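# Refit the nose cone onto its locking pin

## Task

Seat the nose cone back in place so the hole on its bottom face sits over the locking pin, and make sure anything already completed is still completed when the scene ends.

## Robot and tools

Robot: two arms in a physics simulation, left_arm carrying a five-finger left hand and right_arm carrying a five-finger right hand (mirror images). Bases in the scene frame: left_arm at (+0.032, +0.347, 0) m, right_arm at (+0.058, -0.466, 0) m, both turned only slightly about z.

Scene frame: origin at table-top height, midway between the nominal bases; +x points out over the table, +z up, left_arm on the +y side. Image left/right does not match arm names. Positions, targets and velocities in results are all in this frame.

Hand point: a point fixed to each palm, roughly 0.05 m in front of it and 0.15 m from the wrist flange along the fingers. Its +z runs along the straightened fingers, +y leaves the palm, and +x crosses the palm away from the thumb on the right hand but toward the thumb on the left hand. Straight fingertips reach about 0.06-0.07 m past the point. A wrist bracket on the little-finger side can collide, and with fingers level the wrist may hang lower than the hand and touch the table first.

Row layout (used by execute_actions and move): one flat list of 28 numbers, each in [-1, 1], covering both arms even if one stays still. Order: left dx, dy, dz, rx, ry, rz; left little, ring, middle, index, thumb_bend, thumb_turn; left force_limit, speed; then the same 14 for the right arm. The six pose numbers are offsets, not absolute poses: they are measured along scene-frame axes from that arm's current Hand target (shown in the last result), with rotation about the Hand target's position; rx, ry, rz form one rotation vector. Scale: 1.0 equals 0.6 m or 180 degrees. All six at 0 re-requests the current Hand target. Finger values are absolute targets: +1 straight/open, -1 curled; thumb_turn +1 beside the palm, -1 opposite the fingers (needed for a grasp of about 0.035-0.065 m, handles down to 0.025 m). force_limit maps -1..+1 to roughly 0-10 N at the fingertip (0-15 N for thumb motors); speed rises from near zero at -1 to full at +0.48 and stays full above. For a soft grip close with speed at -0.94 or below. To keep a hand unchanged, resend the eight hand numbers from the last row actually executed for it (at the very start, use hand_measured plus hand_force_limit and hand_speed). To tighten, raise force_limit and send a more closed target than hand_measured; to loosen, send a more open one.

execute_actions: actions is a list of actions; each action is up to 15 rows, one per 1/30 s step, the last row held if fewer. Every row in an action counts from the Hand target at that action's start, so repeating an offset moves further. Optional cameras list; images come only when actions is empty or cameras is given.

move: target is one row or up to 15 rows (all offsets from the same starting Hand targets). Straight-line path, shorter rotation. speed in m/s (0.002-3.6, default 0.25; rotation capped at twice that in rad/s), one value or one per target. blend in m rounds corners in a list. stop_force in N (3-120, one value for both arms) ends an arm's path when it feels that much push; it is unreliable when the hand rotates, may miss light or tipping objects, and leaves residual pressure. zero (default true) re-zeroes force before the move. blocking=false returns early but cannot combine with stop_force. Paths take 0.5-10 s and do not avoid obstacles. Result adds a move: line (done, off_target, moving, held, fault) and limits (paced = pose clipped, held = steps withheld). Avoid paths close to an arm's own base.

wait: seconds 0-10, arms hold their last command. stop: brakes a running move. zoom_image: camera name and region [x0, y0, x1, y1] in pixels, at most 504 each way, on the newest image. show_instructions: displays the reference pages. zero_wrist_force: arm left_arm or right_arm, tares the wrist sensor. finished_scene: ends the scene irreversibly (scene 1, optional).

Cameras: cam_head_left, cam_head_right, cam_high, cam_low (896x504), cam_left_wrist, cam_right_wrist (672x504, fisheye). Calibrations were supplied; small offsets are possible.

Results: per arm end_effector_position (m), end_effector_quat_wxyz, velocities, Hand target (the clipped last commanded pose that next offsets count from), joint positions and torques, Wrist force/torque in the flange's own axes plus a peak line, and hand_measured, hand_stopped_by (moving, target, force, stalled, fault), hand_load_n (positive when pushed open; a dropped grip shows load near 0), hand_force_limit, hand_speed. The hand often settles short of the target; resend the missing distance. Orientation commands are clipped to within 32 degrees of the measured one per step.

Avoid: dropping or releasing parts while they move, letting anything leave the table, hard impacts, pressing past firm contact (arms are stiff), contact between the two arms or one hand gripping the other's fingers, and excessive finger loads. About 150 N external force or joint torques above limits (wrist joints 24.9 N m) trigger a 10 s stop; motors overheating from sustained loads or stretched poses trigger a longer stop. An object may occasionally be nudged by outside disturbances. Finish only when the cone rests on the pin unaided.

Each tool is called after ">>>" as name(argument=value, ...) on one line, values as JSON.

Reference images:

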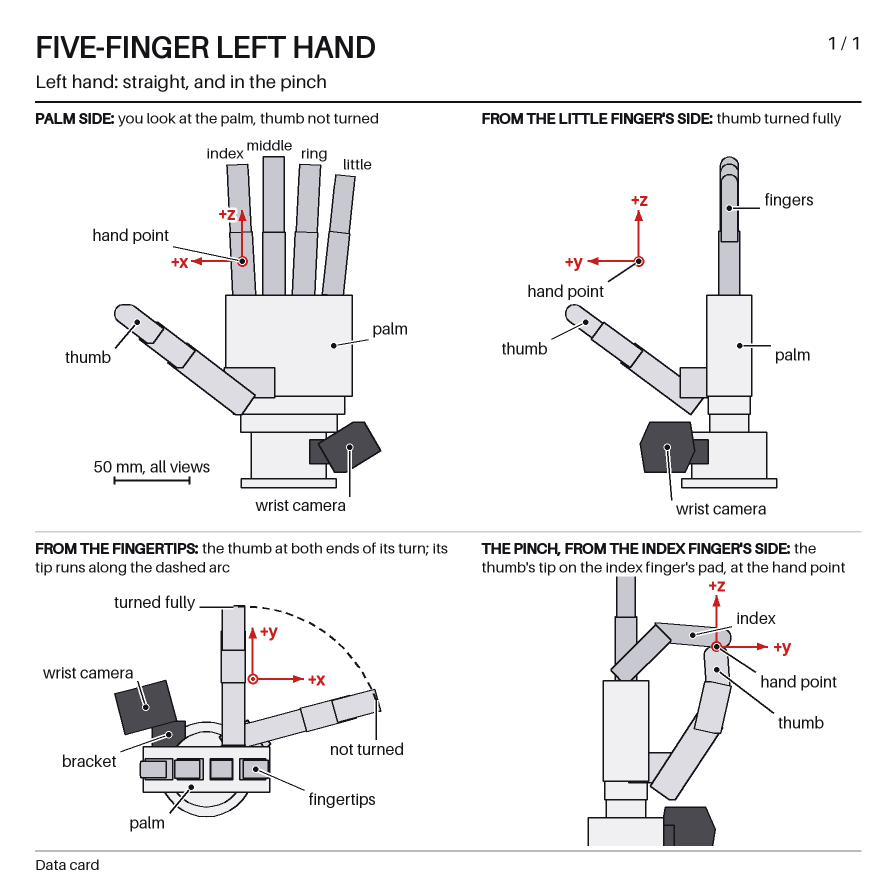

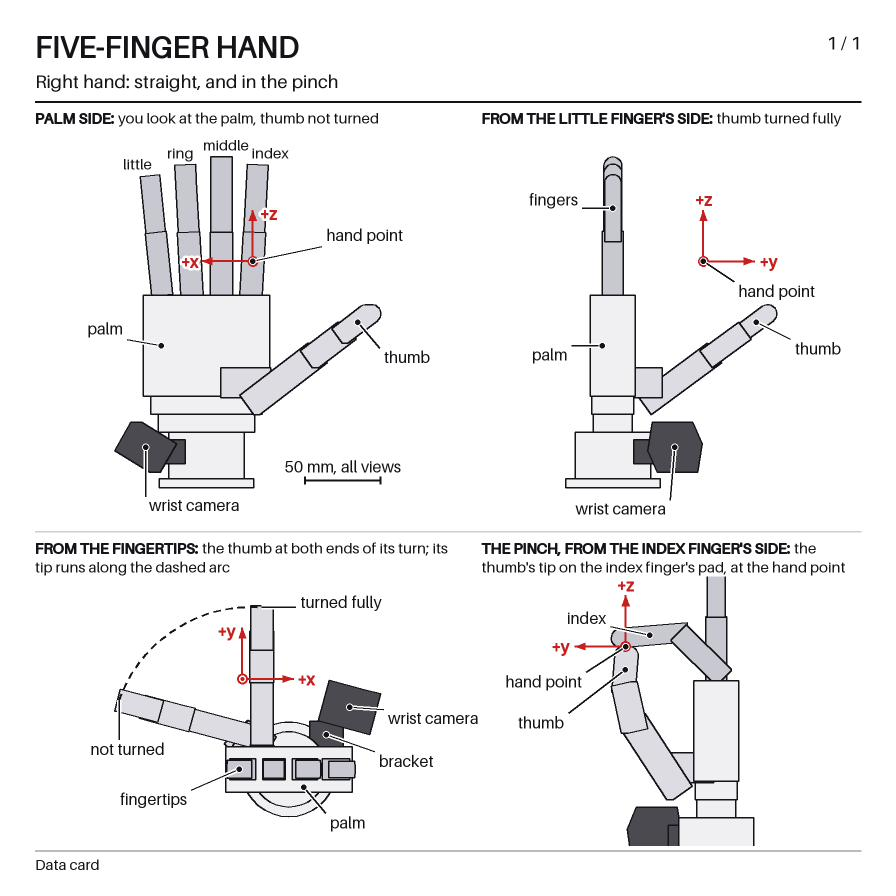

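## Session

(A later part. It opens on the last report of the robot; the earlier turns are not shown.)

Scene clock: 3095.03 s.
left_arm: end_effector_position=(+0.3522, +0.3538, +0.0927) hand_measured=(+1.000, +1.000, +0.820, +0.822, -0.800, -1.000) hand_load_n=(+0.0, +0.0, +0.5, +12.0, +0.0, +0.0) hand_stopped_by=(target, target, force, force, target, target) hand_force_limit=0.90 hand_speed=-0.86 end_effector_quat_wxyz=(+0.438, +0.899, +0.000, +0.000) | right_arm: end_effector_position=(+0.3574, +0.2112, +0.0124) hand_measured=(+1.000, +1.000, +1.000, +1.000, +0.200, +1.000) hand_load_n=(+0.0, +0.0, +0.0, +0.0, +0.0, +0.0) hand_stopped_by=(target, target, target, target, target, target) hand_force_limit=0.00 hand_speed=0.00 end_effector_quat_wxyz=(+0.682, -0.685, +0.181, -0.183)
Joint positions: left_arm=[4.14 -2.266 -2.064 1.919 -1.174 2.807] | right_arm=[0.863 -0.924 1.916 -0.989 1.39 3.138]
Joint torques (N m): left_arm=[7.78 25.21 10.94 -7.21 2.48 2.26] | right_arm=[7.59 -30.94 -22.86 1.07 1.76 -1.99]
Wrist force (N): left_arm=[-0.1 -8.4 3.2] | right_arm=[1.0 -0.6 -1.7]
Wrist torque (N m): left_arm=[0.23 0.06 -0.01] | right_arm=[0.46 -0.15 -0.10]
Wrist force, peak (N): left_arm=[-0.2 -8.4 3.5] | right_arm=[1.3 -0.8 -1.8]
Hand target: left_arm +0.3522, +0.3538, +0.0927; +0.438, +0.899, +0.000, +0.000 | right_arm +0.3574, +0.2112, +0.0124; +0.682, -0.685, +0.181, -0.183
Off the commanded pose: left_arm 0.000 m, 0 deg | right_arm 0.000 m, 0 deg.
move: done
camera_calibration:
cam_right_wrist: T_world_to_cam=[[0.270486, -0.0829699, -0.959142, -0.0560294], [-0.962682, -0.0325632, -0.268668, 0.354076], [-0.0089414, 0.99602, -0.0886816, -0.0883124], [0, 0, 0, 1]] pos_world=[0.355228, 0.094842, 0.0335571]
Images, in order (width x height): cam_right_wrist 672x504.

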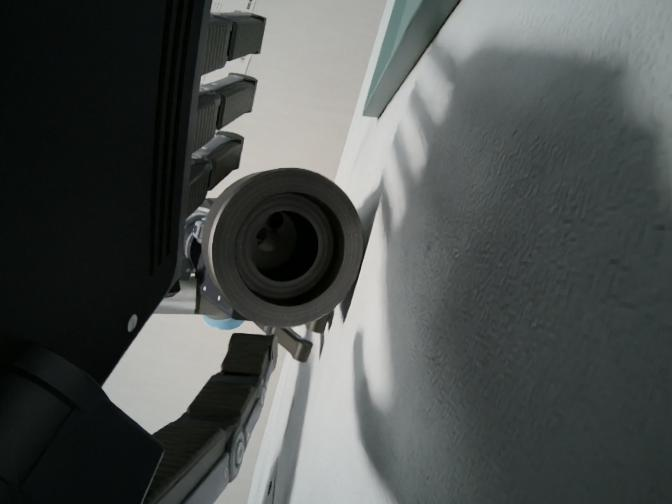

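>>> move(target=[[0,0,0,0,0,0,1,1,0.7,0.5,-0.8,-1,0.9,-0.86,-0.02,-0.25,0.15,0,0,0,1,1,1,1,-0.4,1,0,0],[0,0,0,0,0,0,1,1,0.7,0.5,-0.8,-1,0.9,-0.86,-0.075,-0.1353,0.196,-0.3634,0.0974,0.1471,1,1,1,1,-0.4,1,0,0]], speed=0.2, cameras=["cam_right_wrist","cam_high","cam_head_right"])

Scene clock: 3220.10 s.
left_arm: end_effector_position=(+0.3522, +0.3538, +0.0927) hand_measured=(+1.000, +1.000, +0.820, +0.822, -0.800, -1.000) hand_load_n=(+0.0, +0.0, +0.5, +12.5, +0.0, +0.0) hand_stopped_by=(target, target, force, force, target, target) hand_force_limit=0.90 hand_speed=-0.86 end_effector_quat_wxyz=(+0.438, +0.899, +0.000, +0.000) | right_arm: end_effector_position=(+0.3124, +0.1300, +0.1300) hand_measured=(+1.000, +1.000, +1.000, +1.000, -0.400, +1.000) hand_load_n=(+0.0, +0.0, +0.0, +0.0, +0.5, +0.0) hand_stopped_by=(target, target, target, target, target, target) hand_force_limit=0.00 hand_speed=0.00 end_effector_quat_wxyz=(-0.198, +0.980, +0.002, -0.001)
Joint positions: left_arm=[4.14 -2.266 -2.064 1.919 -1.174 2.807] | right_arm=[0.873 -0.739 0.827 1.171 1.319 2.487]
Joint torques (N m): left_arm=[7.96 26.03 10.19 -7.27 2.61 2.09] | right_arm=[7.08 -43.3 -26.2 4.28 1.5 -2.32]
Wrist force (N): left_arm=[-0.1 -7.8 2.9] | right_arm=[0.6 -0.1 -1.6]
Wrist torque (N m): left_arm=[0.29 0.05 -0.02] | right_arm=[0.34 0.04 0.03]
Wrist force, peak (N): left_arm=[0.0 -8.5 3.5] | right_arm=[1.0 -1.2 -2.0]
Hand target: left_arm +0.3522, +0.3538, +0.0927; +0.438, +0.899, +0.000, +0.000 | right_arm +0.3124, +0.1301, +0.1300; -0.198, +0.980, +0.002, -0.001
Off the commanded pose: left_arm 0.000 m, 0 deg | right_arm 0.000 m, 0 deg.
move: done
camera_calibration:
cam_right_wrist: T_world_to_cam=[[0.275648, -0.858206, -0.433013, 0.0929407], [-0.817378, -0.446325, 0.364262, 0.265811], [-0.505876, 0.253527, -0.824508, 0.35003], [0, 0, 0, 1]] pos_world=[0.368721, 0.109658, 0.232023]
Images, in order (width x height): cam_head_right 896x504, cam_high 896x504, cam_right_wrist 672x504.

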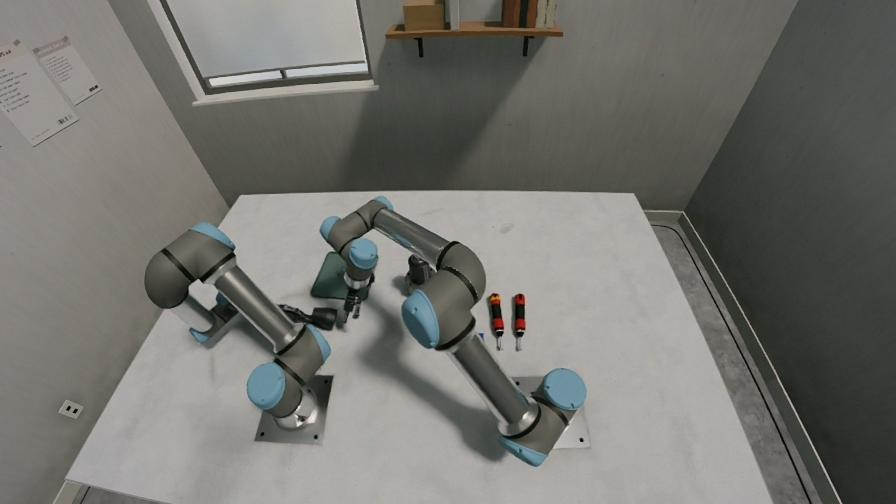

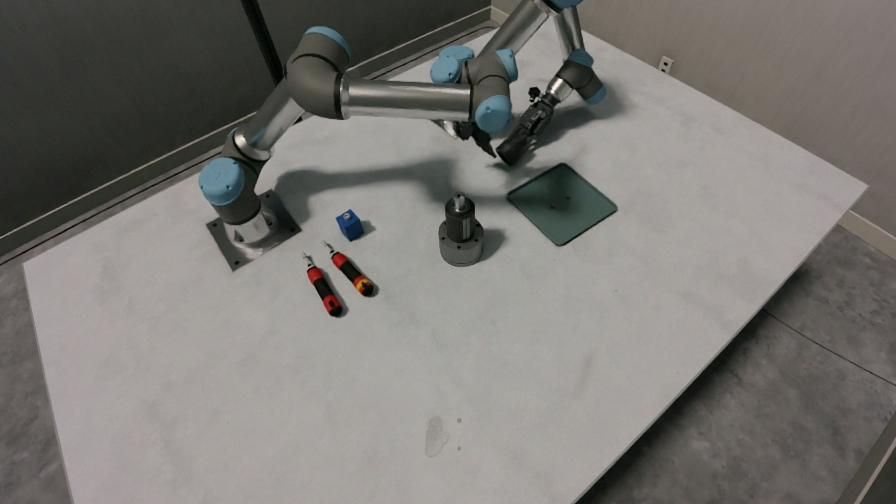

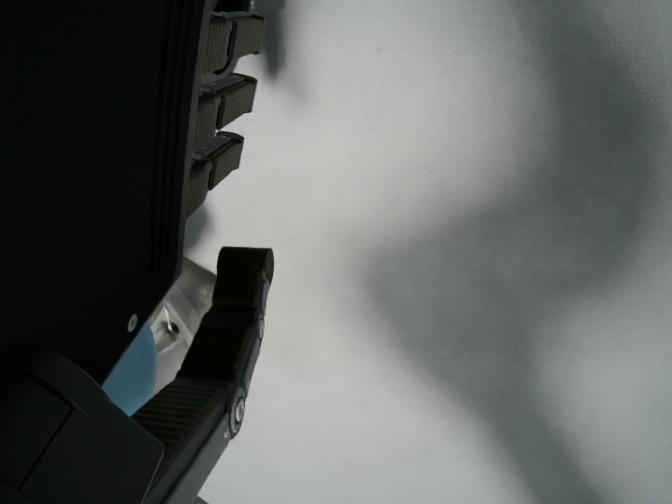

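>>> zoom_image(camera="cam_head_right", region=[260, 220, 420, 350])

>>> zoom_image(camera="cam_high", region=[440, 60, 620, 220])

Scaled by 3.150 from the camera's 896x504 image, which has a finer 1280x720 frame.

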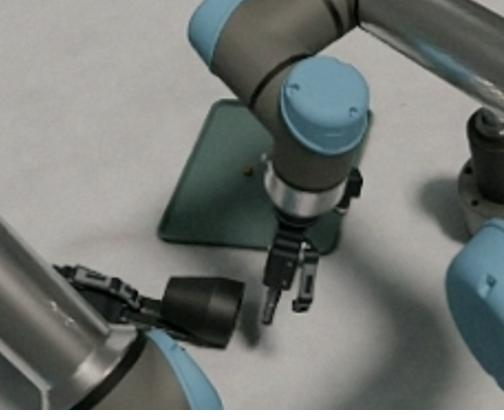

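Scaled by 2.800 from the camera's 896x504 image, which has a finer 1280x720 frame.

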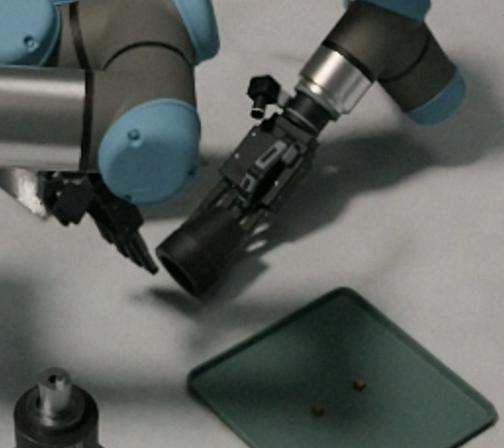

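>>> move(target=[[0,0,0,0,0,0,1,1,0.7,0.5,-0.8,-1,0.9,-0.86,0,0.03,-0.13,0,0,0,1,1,1,1,-0.4,1,0,0],[0,0,0,0,0,0,1,1,0.7,0.5,-0.8,-1,0.9,-0.86,0,0.0902,-0.13,0,0,0,1,1,1,1,-0.4,1,0,0]], speed=0.1, stop_force=5, cameras=["cam_right_wrist","cam_high","cam_head_right"])

>>> zoom_image(camera="cam_head_right", region=[260, 220, 420, 350])

>>> zoom_image(camera="cam_high", region=[440, 60, 620, 220])

Scene clock: 3243.67 s.
left_arm: end_effector_position=(+0.3522, +0.3538, +0.0927) hand_measured=(+1.000, +1.000, +0.820, +0.822, -0.800, -1.000) hand_load_n=(+0.0, +0.0, +0.5, +12.0, +0.0, +0.0) hand_stopped_by=(target, target, force, force, target, target) hand_force_limit=0.90 hand_speed=-0.86 end_effector_quat_wxyz=(+0.438, +0.899, +0.000, +0.000) | right_arm: end_effector_position=(+0.3124, +0.1842, +0.0520) hand_measured=(+1.000, +1.000, +1.000, +1.000, -0.400, +1.000) hand_load_n=(+0.0, +0.0, +0.0, +0.0, +0.0, +0.5) hand_stopped_by=(target, target, target, target, target, target) hand_force_limit=0.00 hand_speed=0.00 end_effector_quat_wxyz=(-0.198, +0.980, +0.002, -0.001)
Joint positions: left_arm=[4.14 -2.266 -2.064 1.919 -1.174 2.807] | right_arm=[0.926 -0.541 0.653 1.135 1.335 2.538]
Joint torques (N m): left_arm=[7.66 25.77 10.85 -7.23 2.59 1.95] | right_arm=[7.25 -47.96 -28.98 4.18 1.41 2.19]
Wrist force (N): left_arm=[-0.3 -7.9 3.4] | right_arm=[0.7 -0.3 -1.5]
Wrist torque (N m): left_arm=[0.26 0.09 -0.03] | right_arm=[0.30 0.00 -0.08]
Wrist force, peak (N): left_arm=[-0.2 -8.5 3.3] | right_arm=[0.8 -0.3 -2.0]
Hand target: left_arm +0.3522, +0.3538, +0.0927; +0.438, +0.899, +0.000, +0.000 | right_arm +0.3124, +0.1842, +0.0520; -0.198, +0.980, +0.002, -0.001
Off the commanded pose: left_arm 0.000 m, 0 deg | right_arm 0.000 m, 0 deg.
move: done
camera_calibration:
cam_right_wrist: T_world_to_cam=[[0.2757, -0.858269, -0.432855, 0.105648], [-0.817345, -0.44631, 0.364354, 0.318386], [-0.505901, 0.25334, -0.82455, 0.272024], [0, 0, 0, 1]] pos_world=[0.368721, 0.163859, 0.154022]
Images, in order (width x height): cam_head_right 896x504, cam_high 896x504, cam_right_wrist 672x504.

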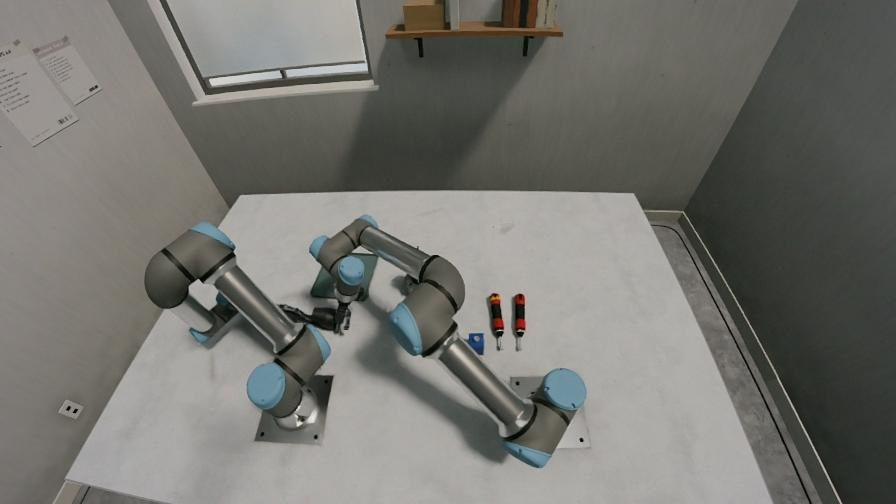

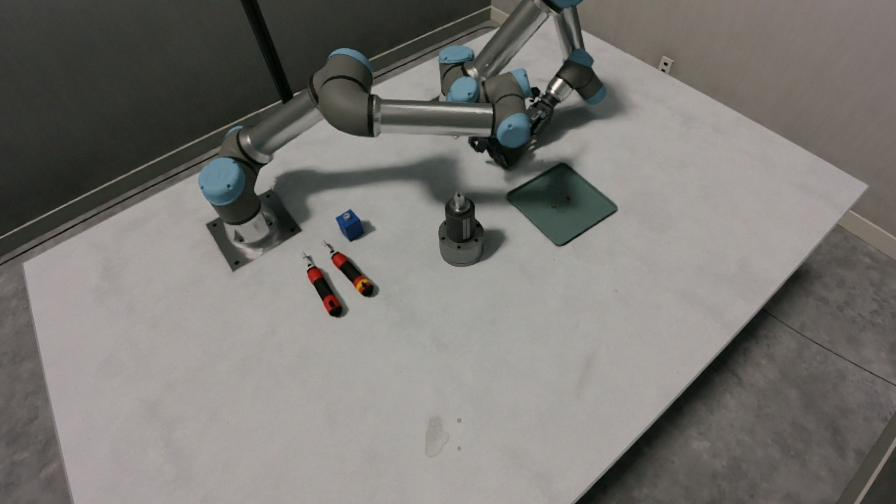

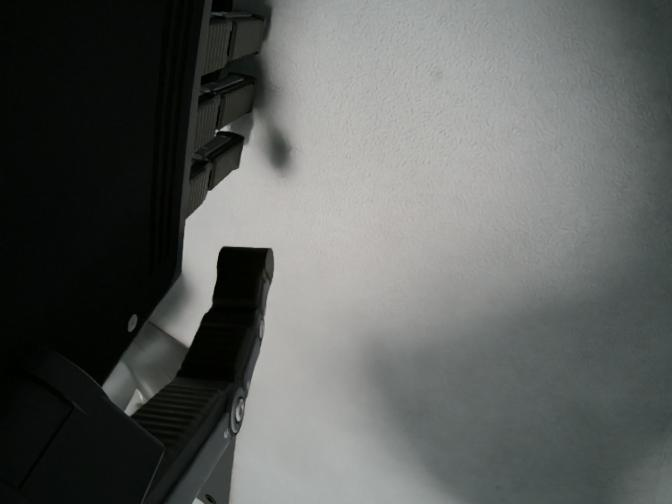

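Scaled by 3.150 from the camera's 896x504 image, which has a finer 1280x720 frame.

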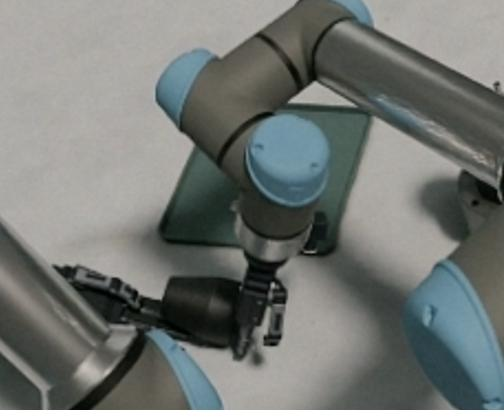

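Scaled by 2.800 from the camera's 896x504 image, which has a finer 1280x720 frame.

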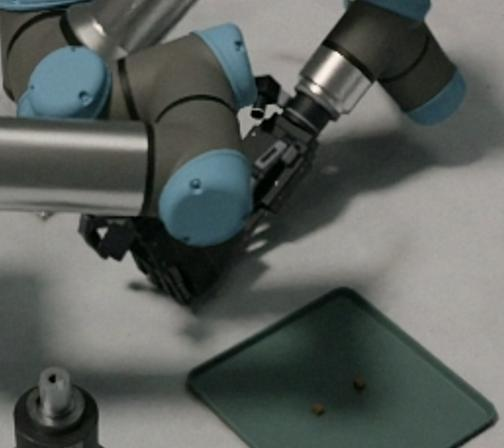

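>>> move(target=[0,0,0,0,0,0,1,1,0.7,0.5,-0.8,-1,0.9,-0.86,0,0.0583,0,0,0,0,1,1,1,1,-0.4,1,0,0], speed=0.02, stop_force=3, cameras=["cam_right_wrist","cam_high","cam_head_right"])

>>> zoom_image(camera="cam_head_right", region=[280, 260, 380, 350])

Scene clock: 3265.67 s.
left_arm: end_effector_position=(+0.3522, +0.3539, +0.0927) hand_measured=(+1.000, +1.000, +0.820, +0.822, -0.800, -1.000) hand_load_n=(+0.0, +0.0, +1.0, +14.0, +0.0, +0.0) hand_stopped_by=(target, target, force, force, target, target) hand_force_limit=0.90 hand_speed=-0.86 end_effector_quat_wxyz=(+0.438, +0.899, +0.000, +0.000) | right_arm: end_effector_position=(+0.3123, +0.1953, +0.0520) hand_measured=(+1.000, +1.000, +1.000, +1.000, -0.400, +1.000) hand_load_n=(-0.5, +0.0, +0.0, +0.0, +0.0, +0.0) hand_stopped_by=(target, target, target, target, target, target) hand_force_limit=0.00 hand_speed=0.00 end_effector_quat_wxyz=(-0.198, +0.980, +0.002, -0.001)
Joint positions: left_arm=[4.14 -2.266 -2.063 1.919 -1.174 2.807] | right_arm=[0.936 -0.501 0.574 1.171 1.338 2.548]
Joint torques (N m): left_arm=[4.93 27.2 3.74 -7.16 2.65 2.16] | right_arm=[-9.04 -64.43 -7.67 -1.11 -2.09 -2.34]
Wrist force (N): left_arm=[-0.3 -8.9 3.5] | right_arm=[0.6 1.0 -1.2]
Wrist torque (N m): left_arm=[0.31 0.03 -0.03] | right_arm=[0.32 0.05 0.03]
Wrist force, peak (N): left_arm=[-2.2 -14.6 5.4] | right_arm=[1.2 6.6 -1.4]
Hand target: left_arm +0.3522, +0.3538, +0.0927; +0.438, +0.899, +0.000, +0.000 | right_arm +0.3123, +0.1953, +0.0520; -0.198, +0.980, +0.002, -0.001 (not the last commanded pose)
Off the commanded pose: left_arm 0.000 m, 0 deg | right_arm 0.024 m, 0 deg.
move: contact (right_arm)
camera_calibration:
cam_right_wrist: T_world_to_cam=[[0.2757, -0.858071, -0.433248, 0.115113], [-0.817477, -0.446411, 0.363936, 0.323423], [-0.505689, 0.253833, -0.824528, 0.26907], [0, 0, 0, 1]] pos_world=[0.36872, 0.174856, 0.154024]
Images, in order (width x height): cam_head_right 896x504, cam_high 896x504, cam_right_wrist 672x504.

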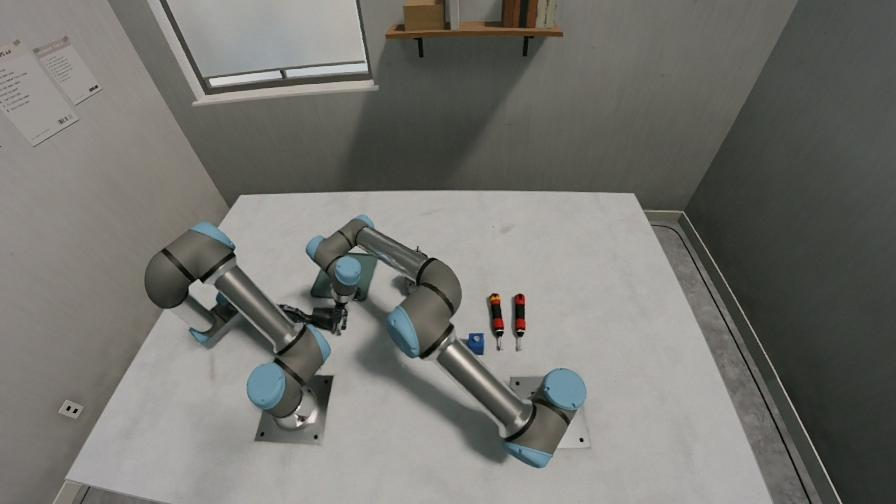

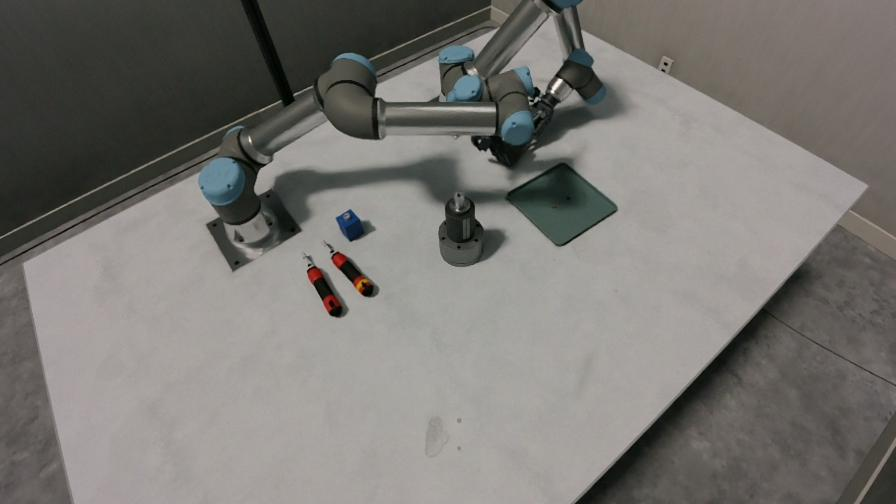

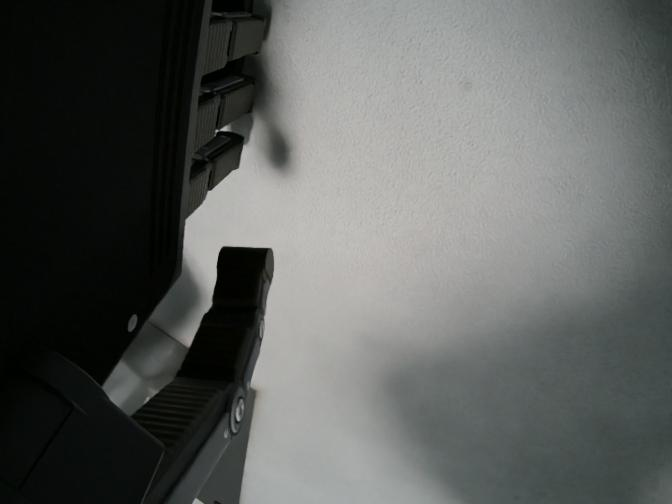

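Scaled by 5.040 from the camera's 896x504 image, which has a finer 1280x720 frame.

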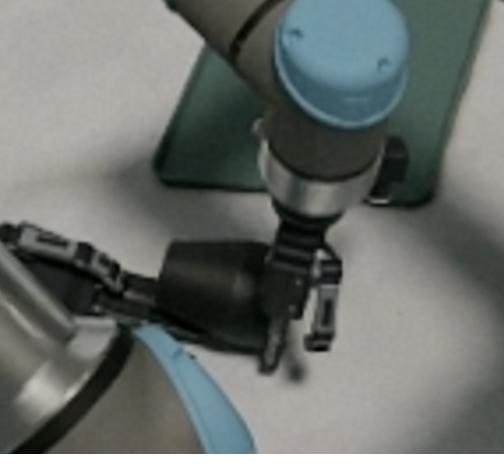

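>>> execute_actions(actions=[[[0,0,0,0,0,0,1,1,0.7,0.5,1,-1,0.9,-0.3,0,0,0,0,0,0,1,1,1,1,-0.4,1,0,0]]], cameras=["cam_left_wrist"])

Scene clock: 3298.13 s.
left_arm: end_effector_position=(+0.3522, +0.3538, +0.0927) hand_measured=(+1.000, +1.000, +0.820, +0.822, +1.000, -1.000) hand_load_n=(+0.0, +0.0, +0.5, +14.0, +0.0, +0.0) hand_stopped_by=(target, target, force, force, target, target) hand_force_limit=0.90 hand_speed=-0.30 end_effector_quat_wxyz=(+0.438, +0.899, +0.000, +0.000) | right_arm: end_effector_position=(+0.3123, +0.1953, +0.0520) hand_measured=(+1.000, +1.000, +1.000, +1.000, -0.400, +1.000) hand_load_n=(-0.5, +0.0, +0.0, +0.0, +0.0, +0.0) hand_stopped_by=(target, target, target, target, target, target) hand_force_limit=0.00 hand_speed=0.00 end_effector_quat_wxyz=(-0.198, +0.980, +0.002, -0.001)
Joint positions: left_arm=[4.14 -2.266 -2.064 1.919 -1.174 2.807] | right_arm=[0.936 -0.501 0.574 1.171 1.338 2.548]
Joint torques (N m): left_arm=[-2.31 32.82 -5.58 -7.22 2.64 2.06] | right_arm=[-9.04 -63.54 -7.91 -1.06 -1.84 -2.33]
Wrist force (N): left_arm=[-0.4 -9.3 3.7] | right_arm=[1.1 1.2 -1.2]
Wrist torque (N m): left_arm=[0.31 0.04 -0.03] | right_arm=[0.35 -0.02 0.07]
Wrist force, peak (N): left_arm=[-0.5 -9.6 3.9] | right_arm=[1.2 1.2 -1.5]
Hand target: left_arm +0.3522, +0.3538, +0.0927; +0.438, +0.899, +0.000, +0.000 | right_arm +0.3123, +0.1953, +0.0520; -0.198, +0.980, +0.002, -0.001
Off the commanded pose: left_arm 0.000 m, 0 deg | right_arm 0.000 m, 0 deg.
camera_calibration:
cam_left_wrist: T_world_to_cam=[[0.242619, 0.612663, -0.752183, -0.237456], [0.846817, 0.24455, 0.472332, -0.420776], [0.473326, -0.751558, -0.459481, 0.259537], [0, 0, 0, 1]] pos_world=[0.291085, 0.443438, 0.139388]
Images, in order (width x height): cam_left_wrist 672x504.

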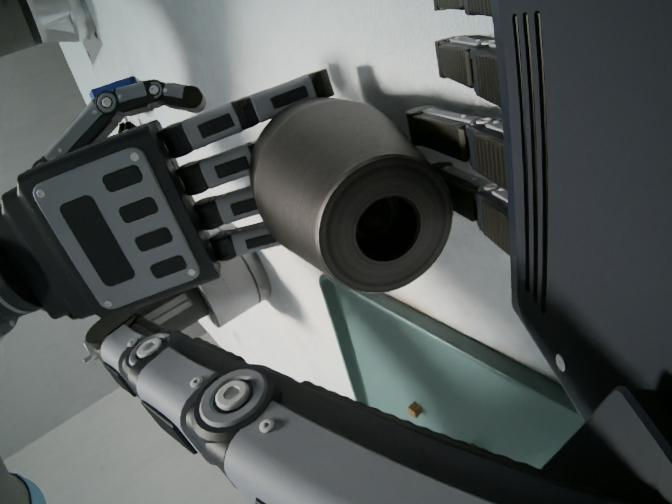

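>>> move(target=[0,0,0,0,0,0,1,1,0.7,0.5,1,-1,0.9,-0.3,0,0.001,-0.0058,0,0,0,1,1,1,1,-0.4,1,0,0], speed=0.02)

>>> move(target=[0,-0.0278,0.0098,0.0556,0,0,1,1,0.7,0.5,1,-1,0.9,-0.3,0,-0.0105,-0.0275,0.0556,0,0,1,1,1,1,-0.4,1,0,0], speed=0.025, cameras=["cam_left_wrist","cam_head_right"])

>>> zoom_image(camera="cam_head_right", region=[270, 260, 380, 350])

Scene clock: 3329.53 s.
left_arm: end_effector_position=(+0.3522, +0.3538, +0.0927) hand_measured=(+1.000, +1.000, +0.818, +0.822, +1.000, -1.000) hand_load_n=(+0.0, +0.0, +0.5, +13.0, -0.5, +0.0) hand_stopped_by=(target, target, force, force, target, target) hand_force_limit=0.90 hand_speed=-0.30 end_effector_quat_wxyz=(+0.438, +0.899, +0.000, +0.000) | right_arm: end_effector_position=(+0.3123, +0.1959, +0.0487) hand_measured=(+1.000, +1.000, +1.000, +1.000, -0.400, +1.000) hand_load_n=(+0.0, +0.0, +0.0, +0.0, +0.0, +0.0) hand_stopped_by=(target, target, target, target, target, target) hand_force_limit=0.00 hand_speed=0.00 end_effector_quat_wxyz=(-0.198, +0.980, +0.002, -0.001)
Joint positions: left_arm=[4.14 -2.266 -2.064 1.919 -1.174 2.807] | right_arm=[0.937 -0.497 0.575 1.166 1.338 2.549]
Joint torques (N m): left_arm=[-2.55 36.18 -4.37 -7.23 2.55 1.99] | right_arm=[7.18 -48.44 -7.11 -1.08 1.55 2.07]
Wrist force (N): left_arm=[-0.1 -8.1 3.3] | right_arm=[0.8 0.3 -1.4]
Wrist torque (N m): left_arm=[0.18 0.05 -0.02] | right_arm=[0.38 0.00 -0.02]
Wrist force, peak (N): left_arm=[-0.3 -9.6 3.8] | right_arm=[0.8 1.4 -2.0]
Hand target: left_arm +0.3522, +0.3538, +0.0927; +0.438, +0.899, +0.000, +0.000 | right_arm +0.3123, +0.1959, +0.0485; -0.198, +0.980, +0.002, -0.001
Off the commanded pose: left_arm 0.000 m, 0 deg | right_arm 0.000 m, 0 deg.
move: done

Scene clock: 3333.50 s.
left_arm: end_effector_position=(+0.3522, +0.3372, +0.0986) hand_measured=(+1.000, +1.000, +0.818, +0.822, +1.000, -1.000) hand_load_n=(+0.0, +0.0, +0.0, +11.0, +0.0, +0.0) hand_stopped_by=(target, target, force, force, target, target) hand_force_limit=0.90 hand_speed=-0.30 end_effector_quat_wxyz=(+0.358, +0.934, +0.000, +0.000) | right_arm: end_effector_position=(+0.3123, +0.1896, +0.0320) hand_measured=(+1.000, +1.000, +1.000, +1.000, -0.400, +1.000) hand_load_n=(+0.0, +0.0, -2.5, +0.0, +0.0, +0.0) hand_stopped_by=(target, target, target, target, target, target) hand_force_limit=0.00 hand_speed=0.00 end_effector_quat_wxyz=(-0.283, +0.959, +0.002, -0.001)
Joint positions: left_arm=[4.081 -2.107 -2.102 1.991 -1.2 2.695] | right_arm=[0.89 -0.662 0.93 0.837 1.223 2.546]
Joint torques (N m): left_arm=[-10.06 40.29 -5.23 -2.98 -0.1 -1.36] | right_arm=[-9.27 -60.82 -9 -1.7 -2.52 2.16]
Wrist force (N): left_arm=[0.3 -8.0 -1.0] | right_arm=[0.4 2.8 -1.8]
Wrist torque (N m): left_arm=[0.35 0.18 0.09] | right_arm=[0.38 -0.09 -0.02]
Wrist force, peak (N): left_arm=[-0.4 -8.5 3.3] | right_arm=[0.5 2.7 -2.3]
Hand target: left_arm +0.3522, +0.3372, +0.0986; +0.358, +0.934, +0.000, +0.000 | right_arm +0.3123, +0.1896, +0.0320; -0.283, +0.959, +0.002, -0.001
Off the commanded pose: left_arm 0.000 m, 0 deg | right_arm 0.000 m, 0 deg.
move: done
camera_calibration:
cam_left_wrist: T_world_to_cam=[[0.242624, 0.733965, -0.634372, -0.275297], [0.846821, 0.158807, 0.507617, -0.394064], [0.473316, -0.66036, -0.583007, 0.231157], [0, 0, 0, 1]] pos_world=[0.291085, 0.417285, 0.160159]
Images, in order (width x height): cam_head_right 896x504, cam_left_wrist 672x504.

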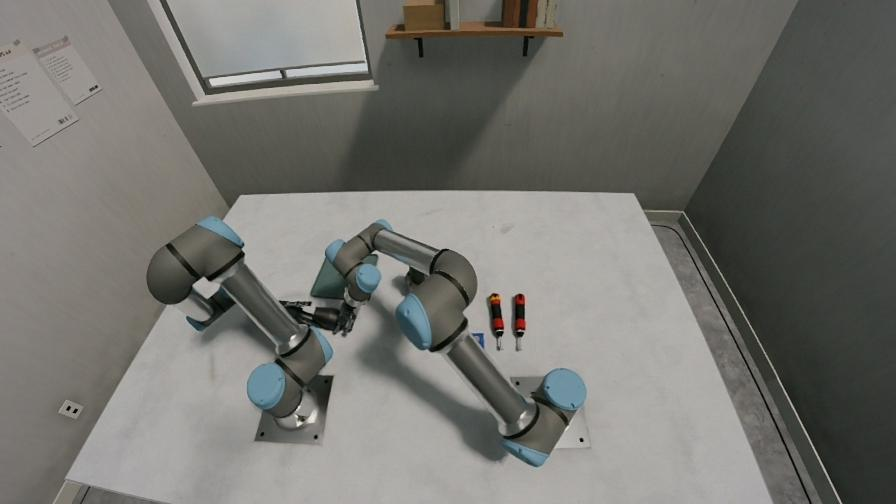

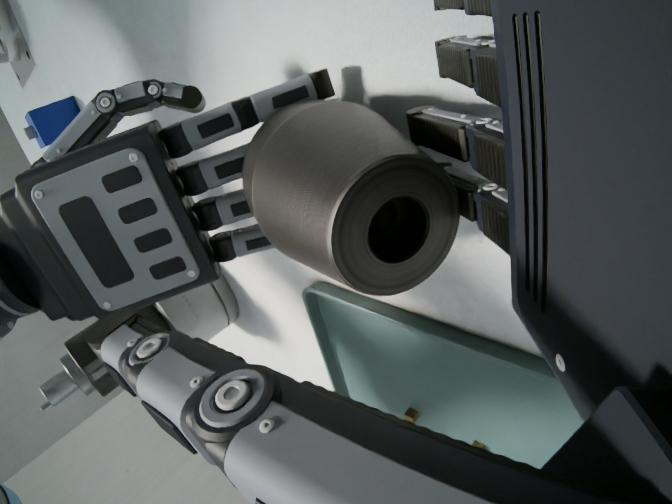

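Scaled by 4.582 from the camera's 896x504 image, which has a finer 1280x720 frame.

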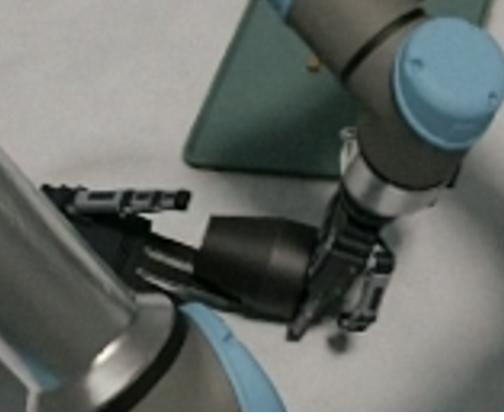

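>>> move(target=[0,-0.0293,0.0083,0.0556,0,0,1,1,0.7,0.5,1,-1,0.9,-0.3,0,-0.0053,-0.0252,0.0556,0,0,1,1,1,1,-0.4,1,0,0], speed=0.025, cameras=["cam_left_wrist","cam_head_right"])

>>> zoom_image(camera="cam_head_right", region=[270, 260, 380, 350])

Scene clock: 3352.97 s.
left_arm: end_effector_position=(+0.3522, +0.3196, +0.1036) hand_measured=(+1.000, +1.000, +0.818, +0.822, +1.000, -1.000) hand_load_n=(+0.0, +0.0, +0.0, +13.0, +0.0, +0.0) hand_stopped_by=(target, target, force, force, target, target) hand_force_limit=0.90 hand_speed=-0.30 end_effector_quat_wxyz=(+0.276, +0.961, +0.000, +0.000) | right_arm: end_effector_position=(+0.3123, +0.1864, +0.0169) hand_measured=(+1.000, +1.000, +0.998, +1.000, -0.400, +1.000) hand_load_n=(-4.0, +0.0, -10.0, +0.0, +0.0, +0.0) hand_stopped_by=(target, target, target, target, target, target) hand_force_limit=0.00 hand_speed=0.00 end_effector_quat_wxyz=(-0.365, +0.931, +0.002, -0.001)
Joint positions: left_arm=[3.996 -1.954 -2.129 2.052 -1.241 2.562] | right_arm=[0.843 -0.763 1.177 0.55 1.103 2.565]
Joint torques (N m): left_arm=[-11.39 37.33 -1.84 -3.39 0.3 -1.45] | right_arm=[-7.55 -63.16 -11.94 -3.74 -4.17 2.13]
Wrist force (N): left_arm=[1.0 -9.1 -0.6] | right_arm=[0.5 14.8 1.0]
Wrist torque (N m): left_arm=[0.40 0.24 0.07] | right_arm=[-0.08 -0.27 0.39]
Wrist force, peak (N): left_arm=[1.2 -9.7 -2.0] | right_arm=[0.3 15.3 1.1]
Hand target: left_arm +0.3522, +0.3196, +0.1036; +0.275, +0.961, +0.000, +0.000 | right_arm +0.3123, +0.1864, +0.0169; -0.365, +0.931, +0.002, -0.001
Off the commanded pose: left_arm 0.000 m, 0 deg | right_arm 0.000 m, 0 deg.
move: done
camera_calibration:
cam_left_wrist: T_world_to_cam=[[0.242651, 0.833038, -0.49716, -0.305173], [0.846815, 0.0681513, 0.527503, -0.366872], [0.473312, -0.549002, -0.688892, 0.197836], [0, 0, 0, 1]] pos_world=[0.291085, 0.387836, 0.178094]
Images, in order (width x height): cam_head_right 896x504, cam_left_wrist 672x504.

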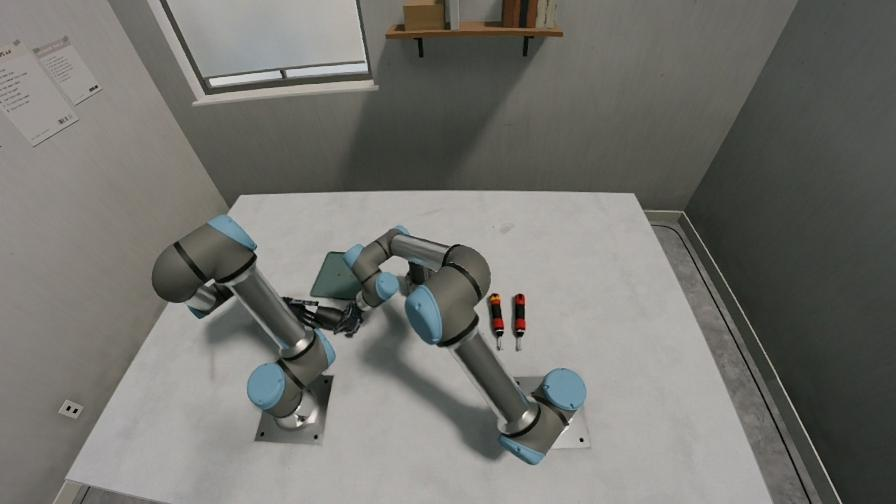

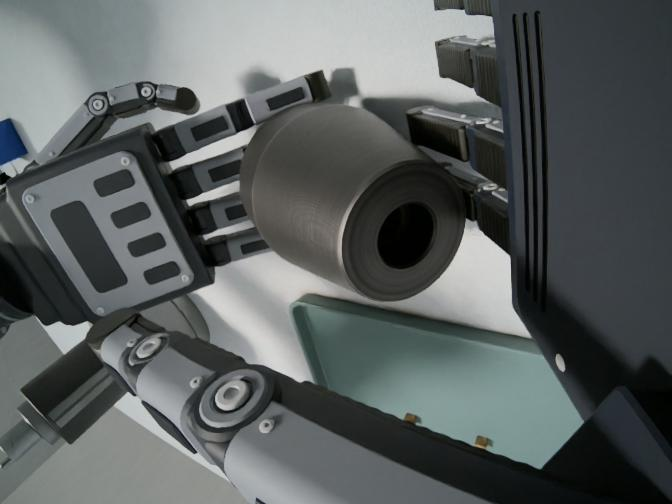

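Scaled by 4.582 from the camera's 896x504 image, which has a finer 1280x720 frame.

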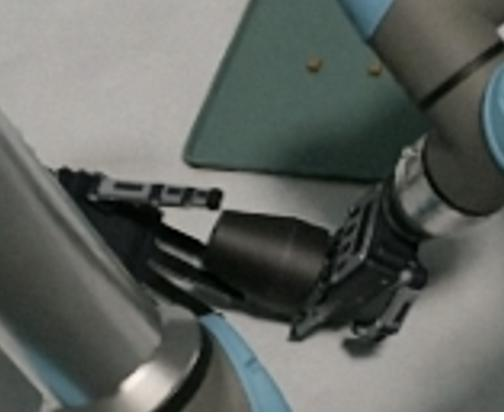

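>>> move(target=[[0,-0.0148,0.0028,0.0278,0,0,1,1,0.7,0.5,1,-1,0.9,-0.3,0,-0.0005,-0.0123,0.0278,0,0,1,1,1,1,-0.4,1,0,0],[0,-0.0297,0.0045,0.0556,0,0,1,1,0.7,0.5,1,-1,0.9,-0.3,0,-0.0005,-0.0245,0.0556,0,0,1,1,1,1,-0.4,1,0,0]], speed=0.025, blend=0.001, cameras=["cam_left_wrist","cam_head_right"])

>>> zoom_image(camera="cam_head_right", region=[270, 260, 380, 350])

Scene clock: 3386.63 s.
left_arm: end_effector_position=(+0.3522, +0.3018, +0.1063) hand_measured=(+1.000, +1.000, +0.818, +0.822, +1.000, -1.000) hand_load_n=(+0.0, +0.0, +0.0, +12.0, +0.0, +0.0) hand_stopped_by=(target, target, force, force, target, target) hand_force_limit=0.90 hand_speed=-0.30 end_effector_quat_wxyz=(+0.191, +0.982, +0.000, +0.000) | right_arm: end_effector_position=(+0.3123, +0.1861, +0.0022) hand_measured=(+1.000, +1.000, +0.998, +1.000, -0.400, +1.000) hand_load_n=(-8.0, +0.0, -13.0, +0.0, +0.0, +0.0) hand_stopped_by=(target, target, target, target, target, target) hand_force_limit=0.00 hand_speed=0.00 end_effector_quat_wxyz=(-0.445, +0.896, +0.002, -0.001)
Joint positions: left_arm=[3.877 -1.82 -2.14 2.108 -1.306 2.403] | right_arm=[0.798 -0.824 1.373 0.264 0.983 2.611]
Joint torques (N m): left_arm=[-10.33 33.31 -0.87 -3 0.6 -1.31] | right_arm=[-7.92 -65.68 -14.16 -5.13 -4.89 1.88]
Wrist force (N): left_arm=[0.4 -10.1 -2.0] | right_arm=[-0.3 22.3 0.7]
Wrist torque (N m): left_arm=[0.39 0.18 0.03] | right_arm=[-0.13 -0.18 0.67]
Wrist force, peak (N): left_arm=[1.3 -12.3 -3.3] | right_arm=[-0.4 24.0 -0.6]
Hand target: left_arm +0.3522, +0.3018, +0.1063; +0.191, +0.982, +0.000, +0.000 | right_arm +0.3123, +0.1861, +0.0022; -0.445, +0.895, +0.002, -0.001
Off the commanded pose: left_arm 0.000 m, 0 deg | right_arm 0.000 m, 0 deg.
move: done
camera_calibration:
cam_left_wrist: T_world_to_cam=[[0.242618, 0.906765, -0.34484, -0.327363], [0.846811, -0.0245134, 0.531329, -0.339559], [0.473337, -0.420924, -0.773805, 0.160311], [0, 0, 0, 1]] pos_world=[0.291085, 0.355996, 0.191579]
Images, in order (width x height): cam_head_right 896x504, cam_left_wrist 672x504.

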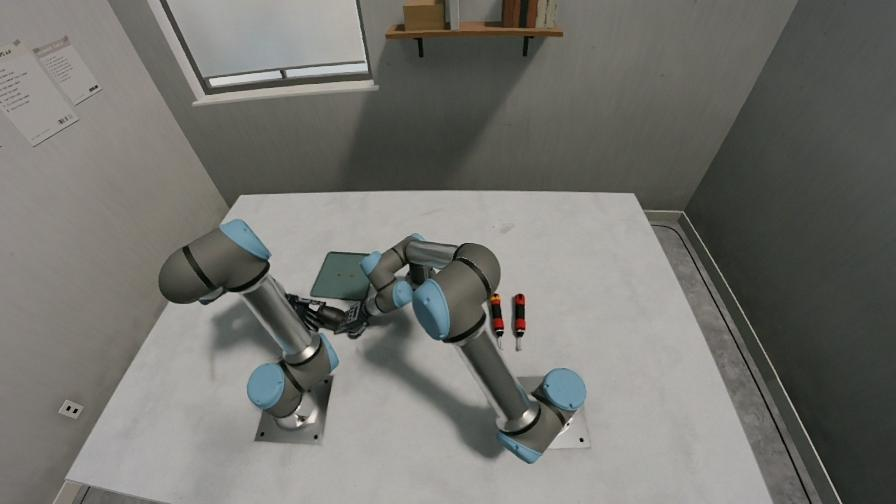

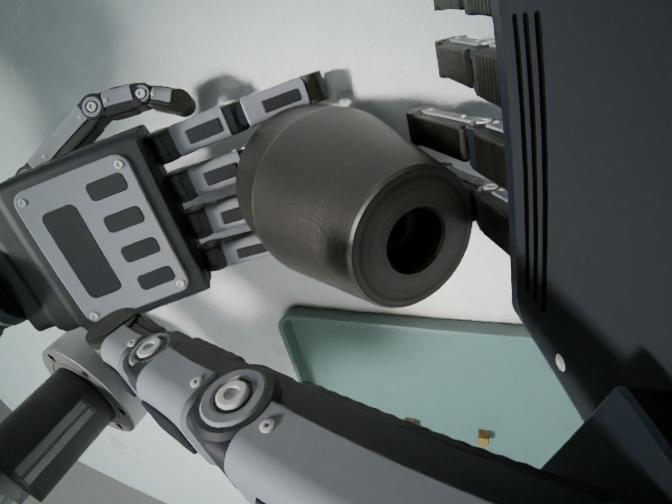

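Scaled by 4.582 from the camera's 896x504 image, which has a finer 1280x720 frame.

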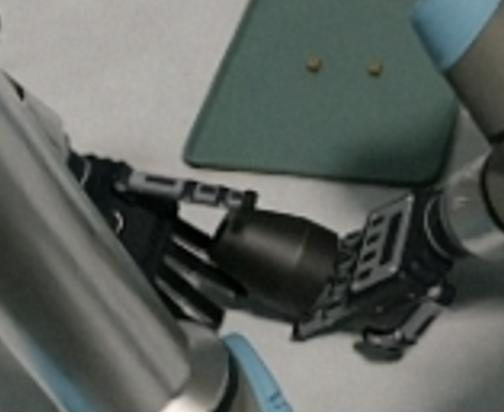

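>>> move(target=[[0,-0.0147,0.0008,0.0278,0,0,1,1,0.7,0.5,1,-1,0.9,-0.3,0,0.0018,-0.0122,0.0278,0,0,1,1,1,1,-0.4,1,0,0],[0,-0.029,-0.0007,0.0556,0,0,1,1,0.7,0.5,1,-1,0.9,-0.3,0,0.0047,-0.0242,0.0556,0,0,1,1,1,1,-0.4,1,0,0]], speed=0.025, blend=0.001, cameras=["cam_left_wrist","cam_head_right","cam_low"])

>>> zoom_image(camera="cam_low", region=[480, 160, 640, 260])

Scene clock: 3424.37 s.
left_arm: end_effector_position=(+0.3521, +0.2985, +0.1064) hand_measured=(+1.000, +1.000, +0.818, +0.822, +1.000, -1.000) hand_load_n=(+0.0, +0.0, +0.5, +12.0, -0.5, +0.0) hand_stopped_by=(target, target, force, force, target, target) hand_force_limit=0.90 hand_speed=-0.30 end_effector_quat_wxyz=(+0.175, +0.985, +0.000, +0.000) | right_arm: end_effector_position=(+0.3125, +0.1853, +0.0021) hand_measured=(+0.998, +1.000, +0.998, +1.000, -0.400, +1.000) hand_load_n=(-8.5, +0.0, -10.5, -0.5, +0.0, +0.0) hand_stopped_by=(target, target, target, target, target, target) hand_force_limit=0.00 hand_speed=0.00 end_effector_quat_wxyz=(-0.449, +0.894, +0.001, +0.000)
Joint positions: left_arm=[3.852 -1.799 -2.14 2.118 -1.321 2.371] | right_arm=[0.795 -0.829 1.385 0.248 0.977 2.616]
Joint torques (N m): left_arm=[-11.03 33.03 6.61 -2.79 0.46 -1.38] | right_arm=[-1.67 -47.53 -15.03 0.09 -1.04 -0.03]
Wrist force (N): left_arm=[-0.2 -8.7 -0.2] | right_arm=[-0.5 20.0 0.3]
Wrist torque (N m): left_arm=[0.26 0.18 0.00] | right_arm=[-0.07 -0.08 0.69]
Wrist force, peak (N): left_arm=[-0.7 -15.4 -14.2] | right_arm=[0.3 35.0 -2.4]
Hand target: left_arm +0.3522, +0.2985, +0.1064; +0.175, +0.985, +0.000, +0.000 (not the last commanded pose) | right_arm +0.3125, +0.1853, +0.0021; -0.449, +0.894, +0.001, +0.000 (not the last commanded pose)
Off the commanded pose: left_arm 0.014 m, 8 deg | right_arm 0.015 m, 10 deg.
FORCE FAULT: contact force on the right arm reached its limit, and that arm stopped. The contact can be on any part of that arm, not only on its tool. That arm's remaining commands of this call were not run. That arm is still stopped at the end of this call. That arm stays stopped for about 10 more seconds. Until then a move that you send moves the other arm only, and its call returns only when the move has ended. Once the stop has ended, the next robot result says so. If the stop ends while you think or write, that arm runs what you send next, counted from a new Hand target: where the arm stands when the stop ends. While its stop runs, that arm, its gripper or tool too, takes no new command. Until it ends, the stop uses up actions while you think or wait. An arm that is not stopped still takes commands.
move: fault (right_arm), off_target (left_arm; braked at the fault stop of right_arm); path passed 0 of 2 targets
camera_calibration:
cam_left_wrist: T_world_to_cam=[[0.242635, 0.917265, -0.315837, -0.330624], [0.846814, -0.0414133, 0.530274, -0.334533], [0.473322, -0.396118, -0.786801, 0.153011], [0, 0, 0, 1]] pos_world=[0.291085, 0.350026, 0.19336]
Images, in order (width x height): cam_head_right 896x504, cam_low 896x504, cam_left_wrist 672x504.

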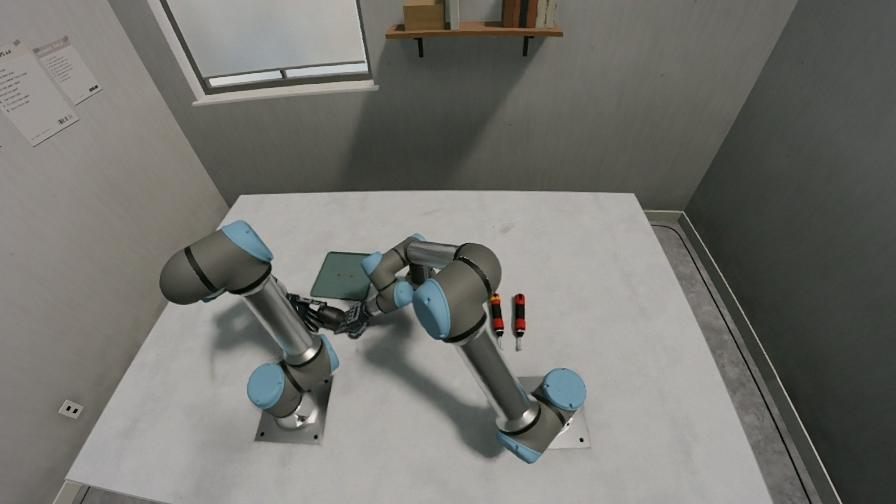

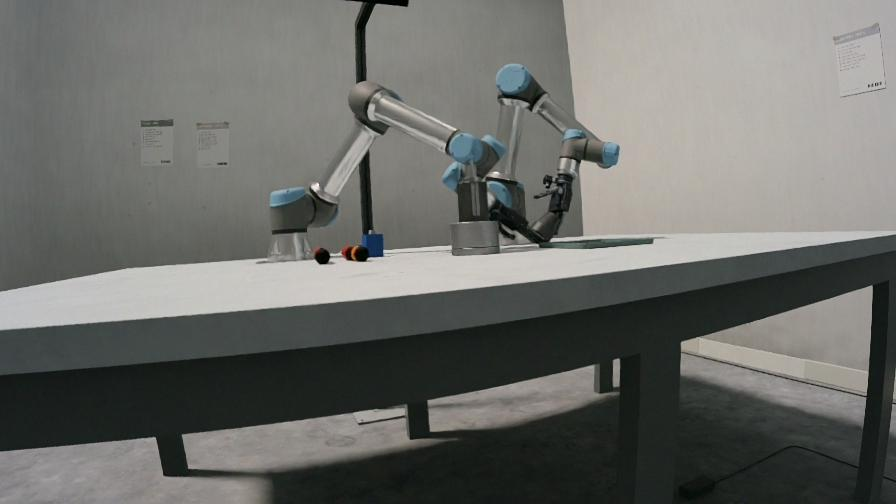

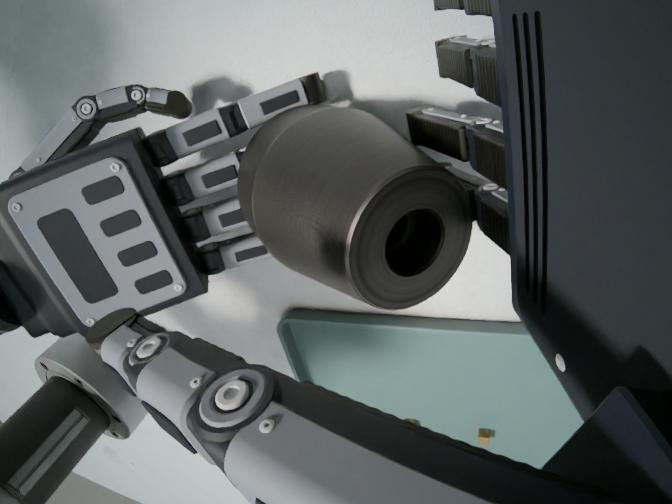

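Scaled by 3.150 from the camera's 896x504 image, which has a finer 1280x720 frame.

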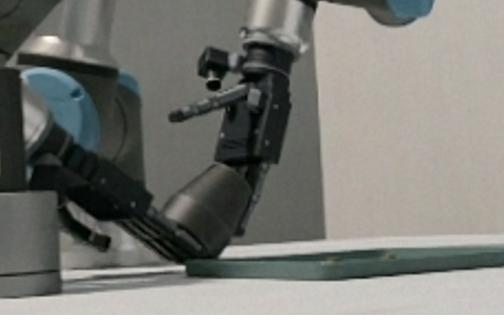

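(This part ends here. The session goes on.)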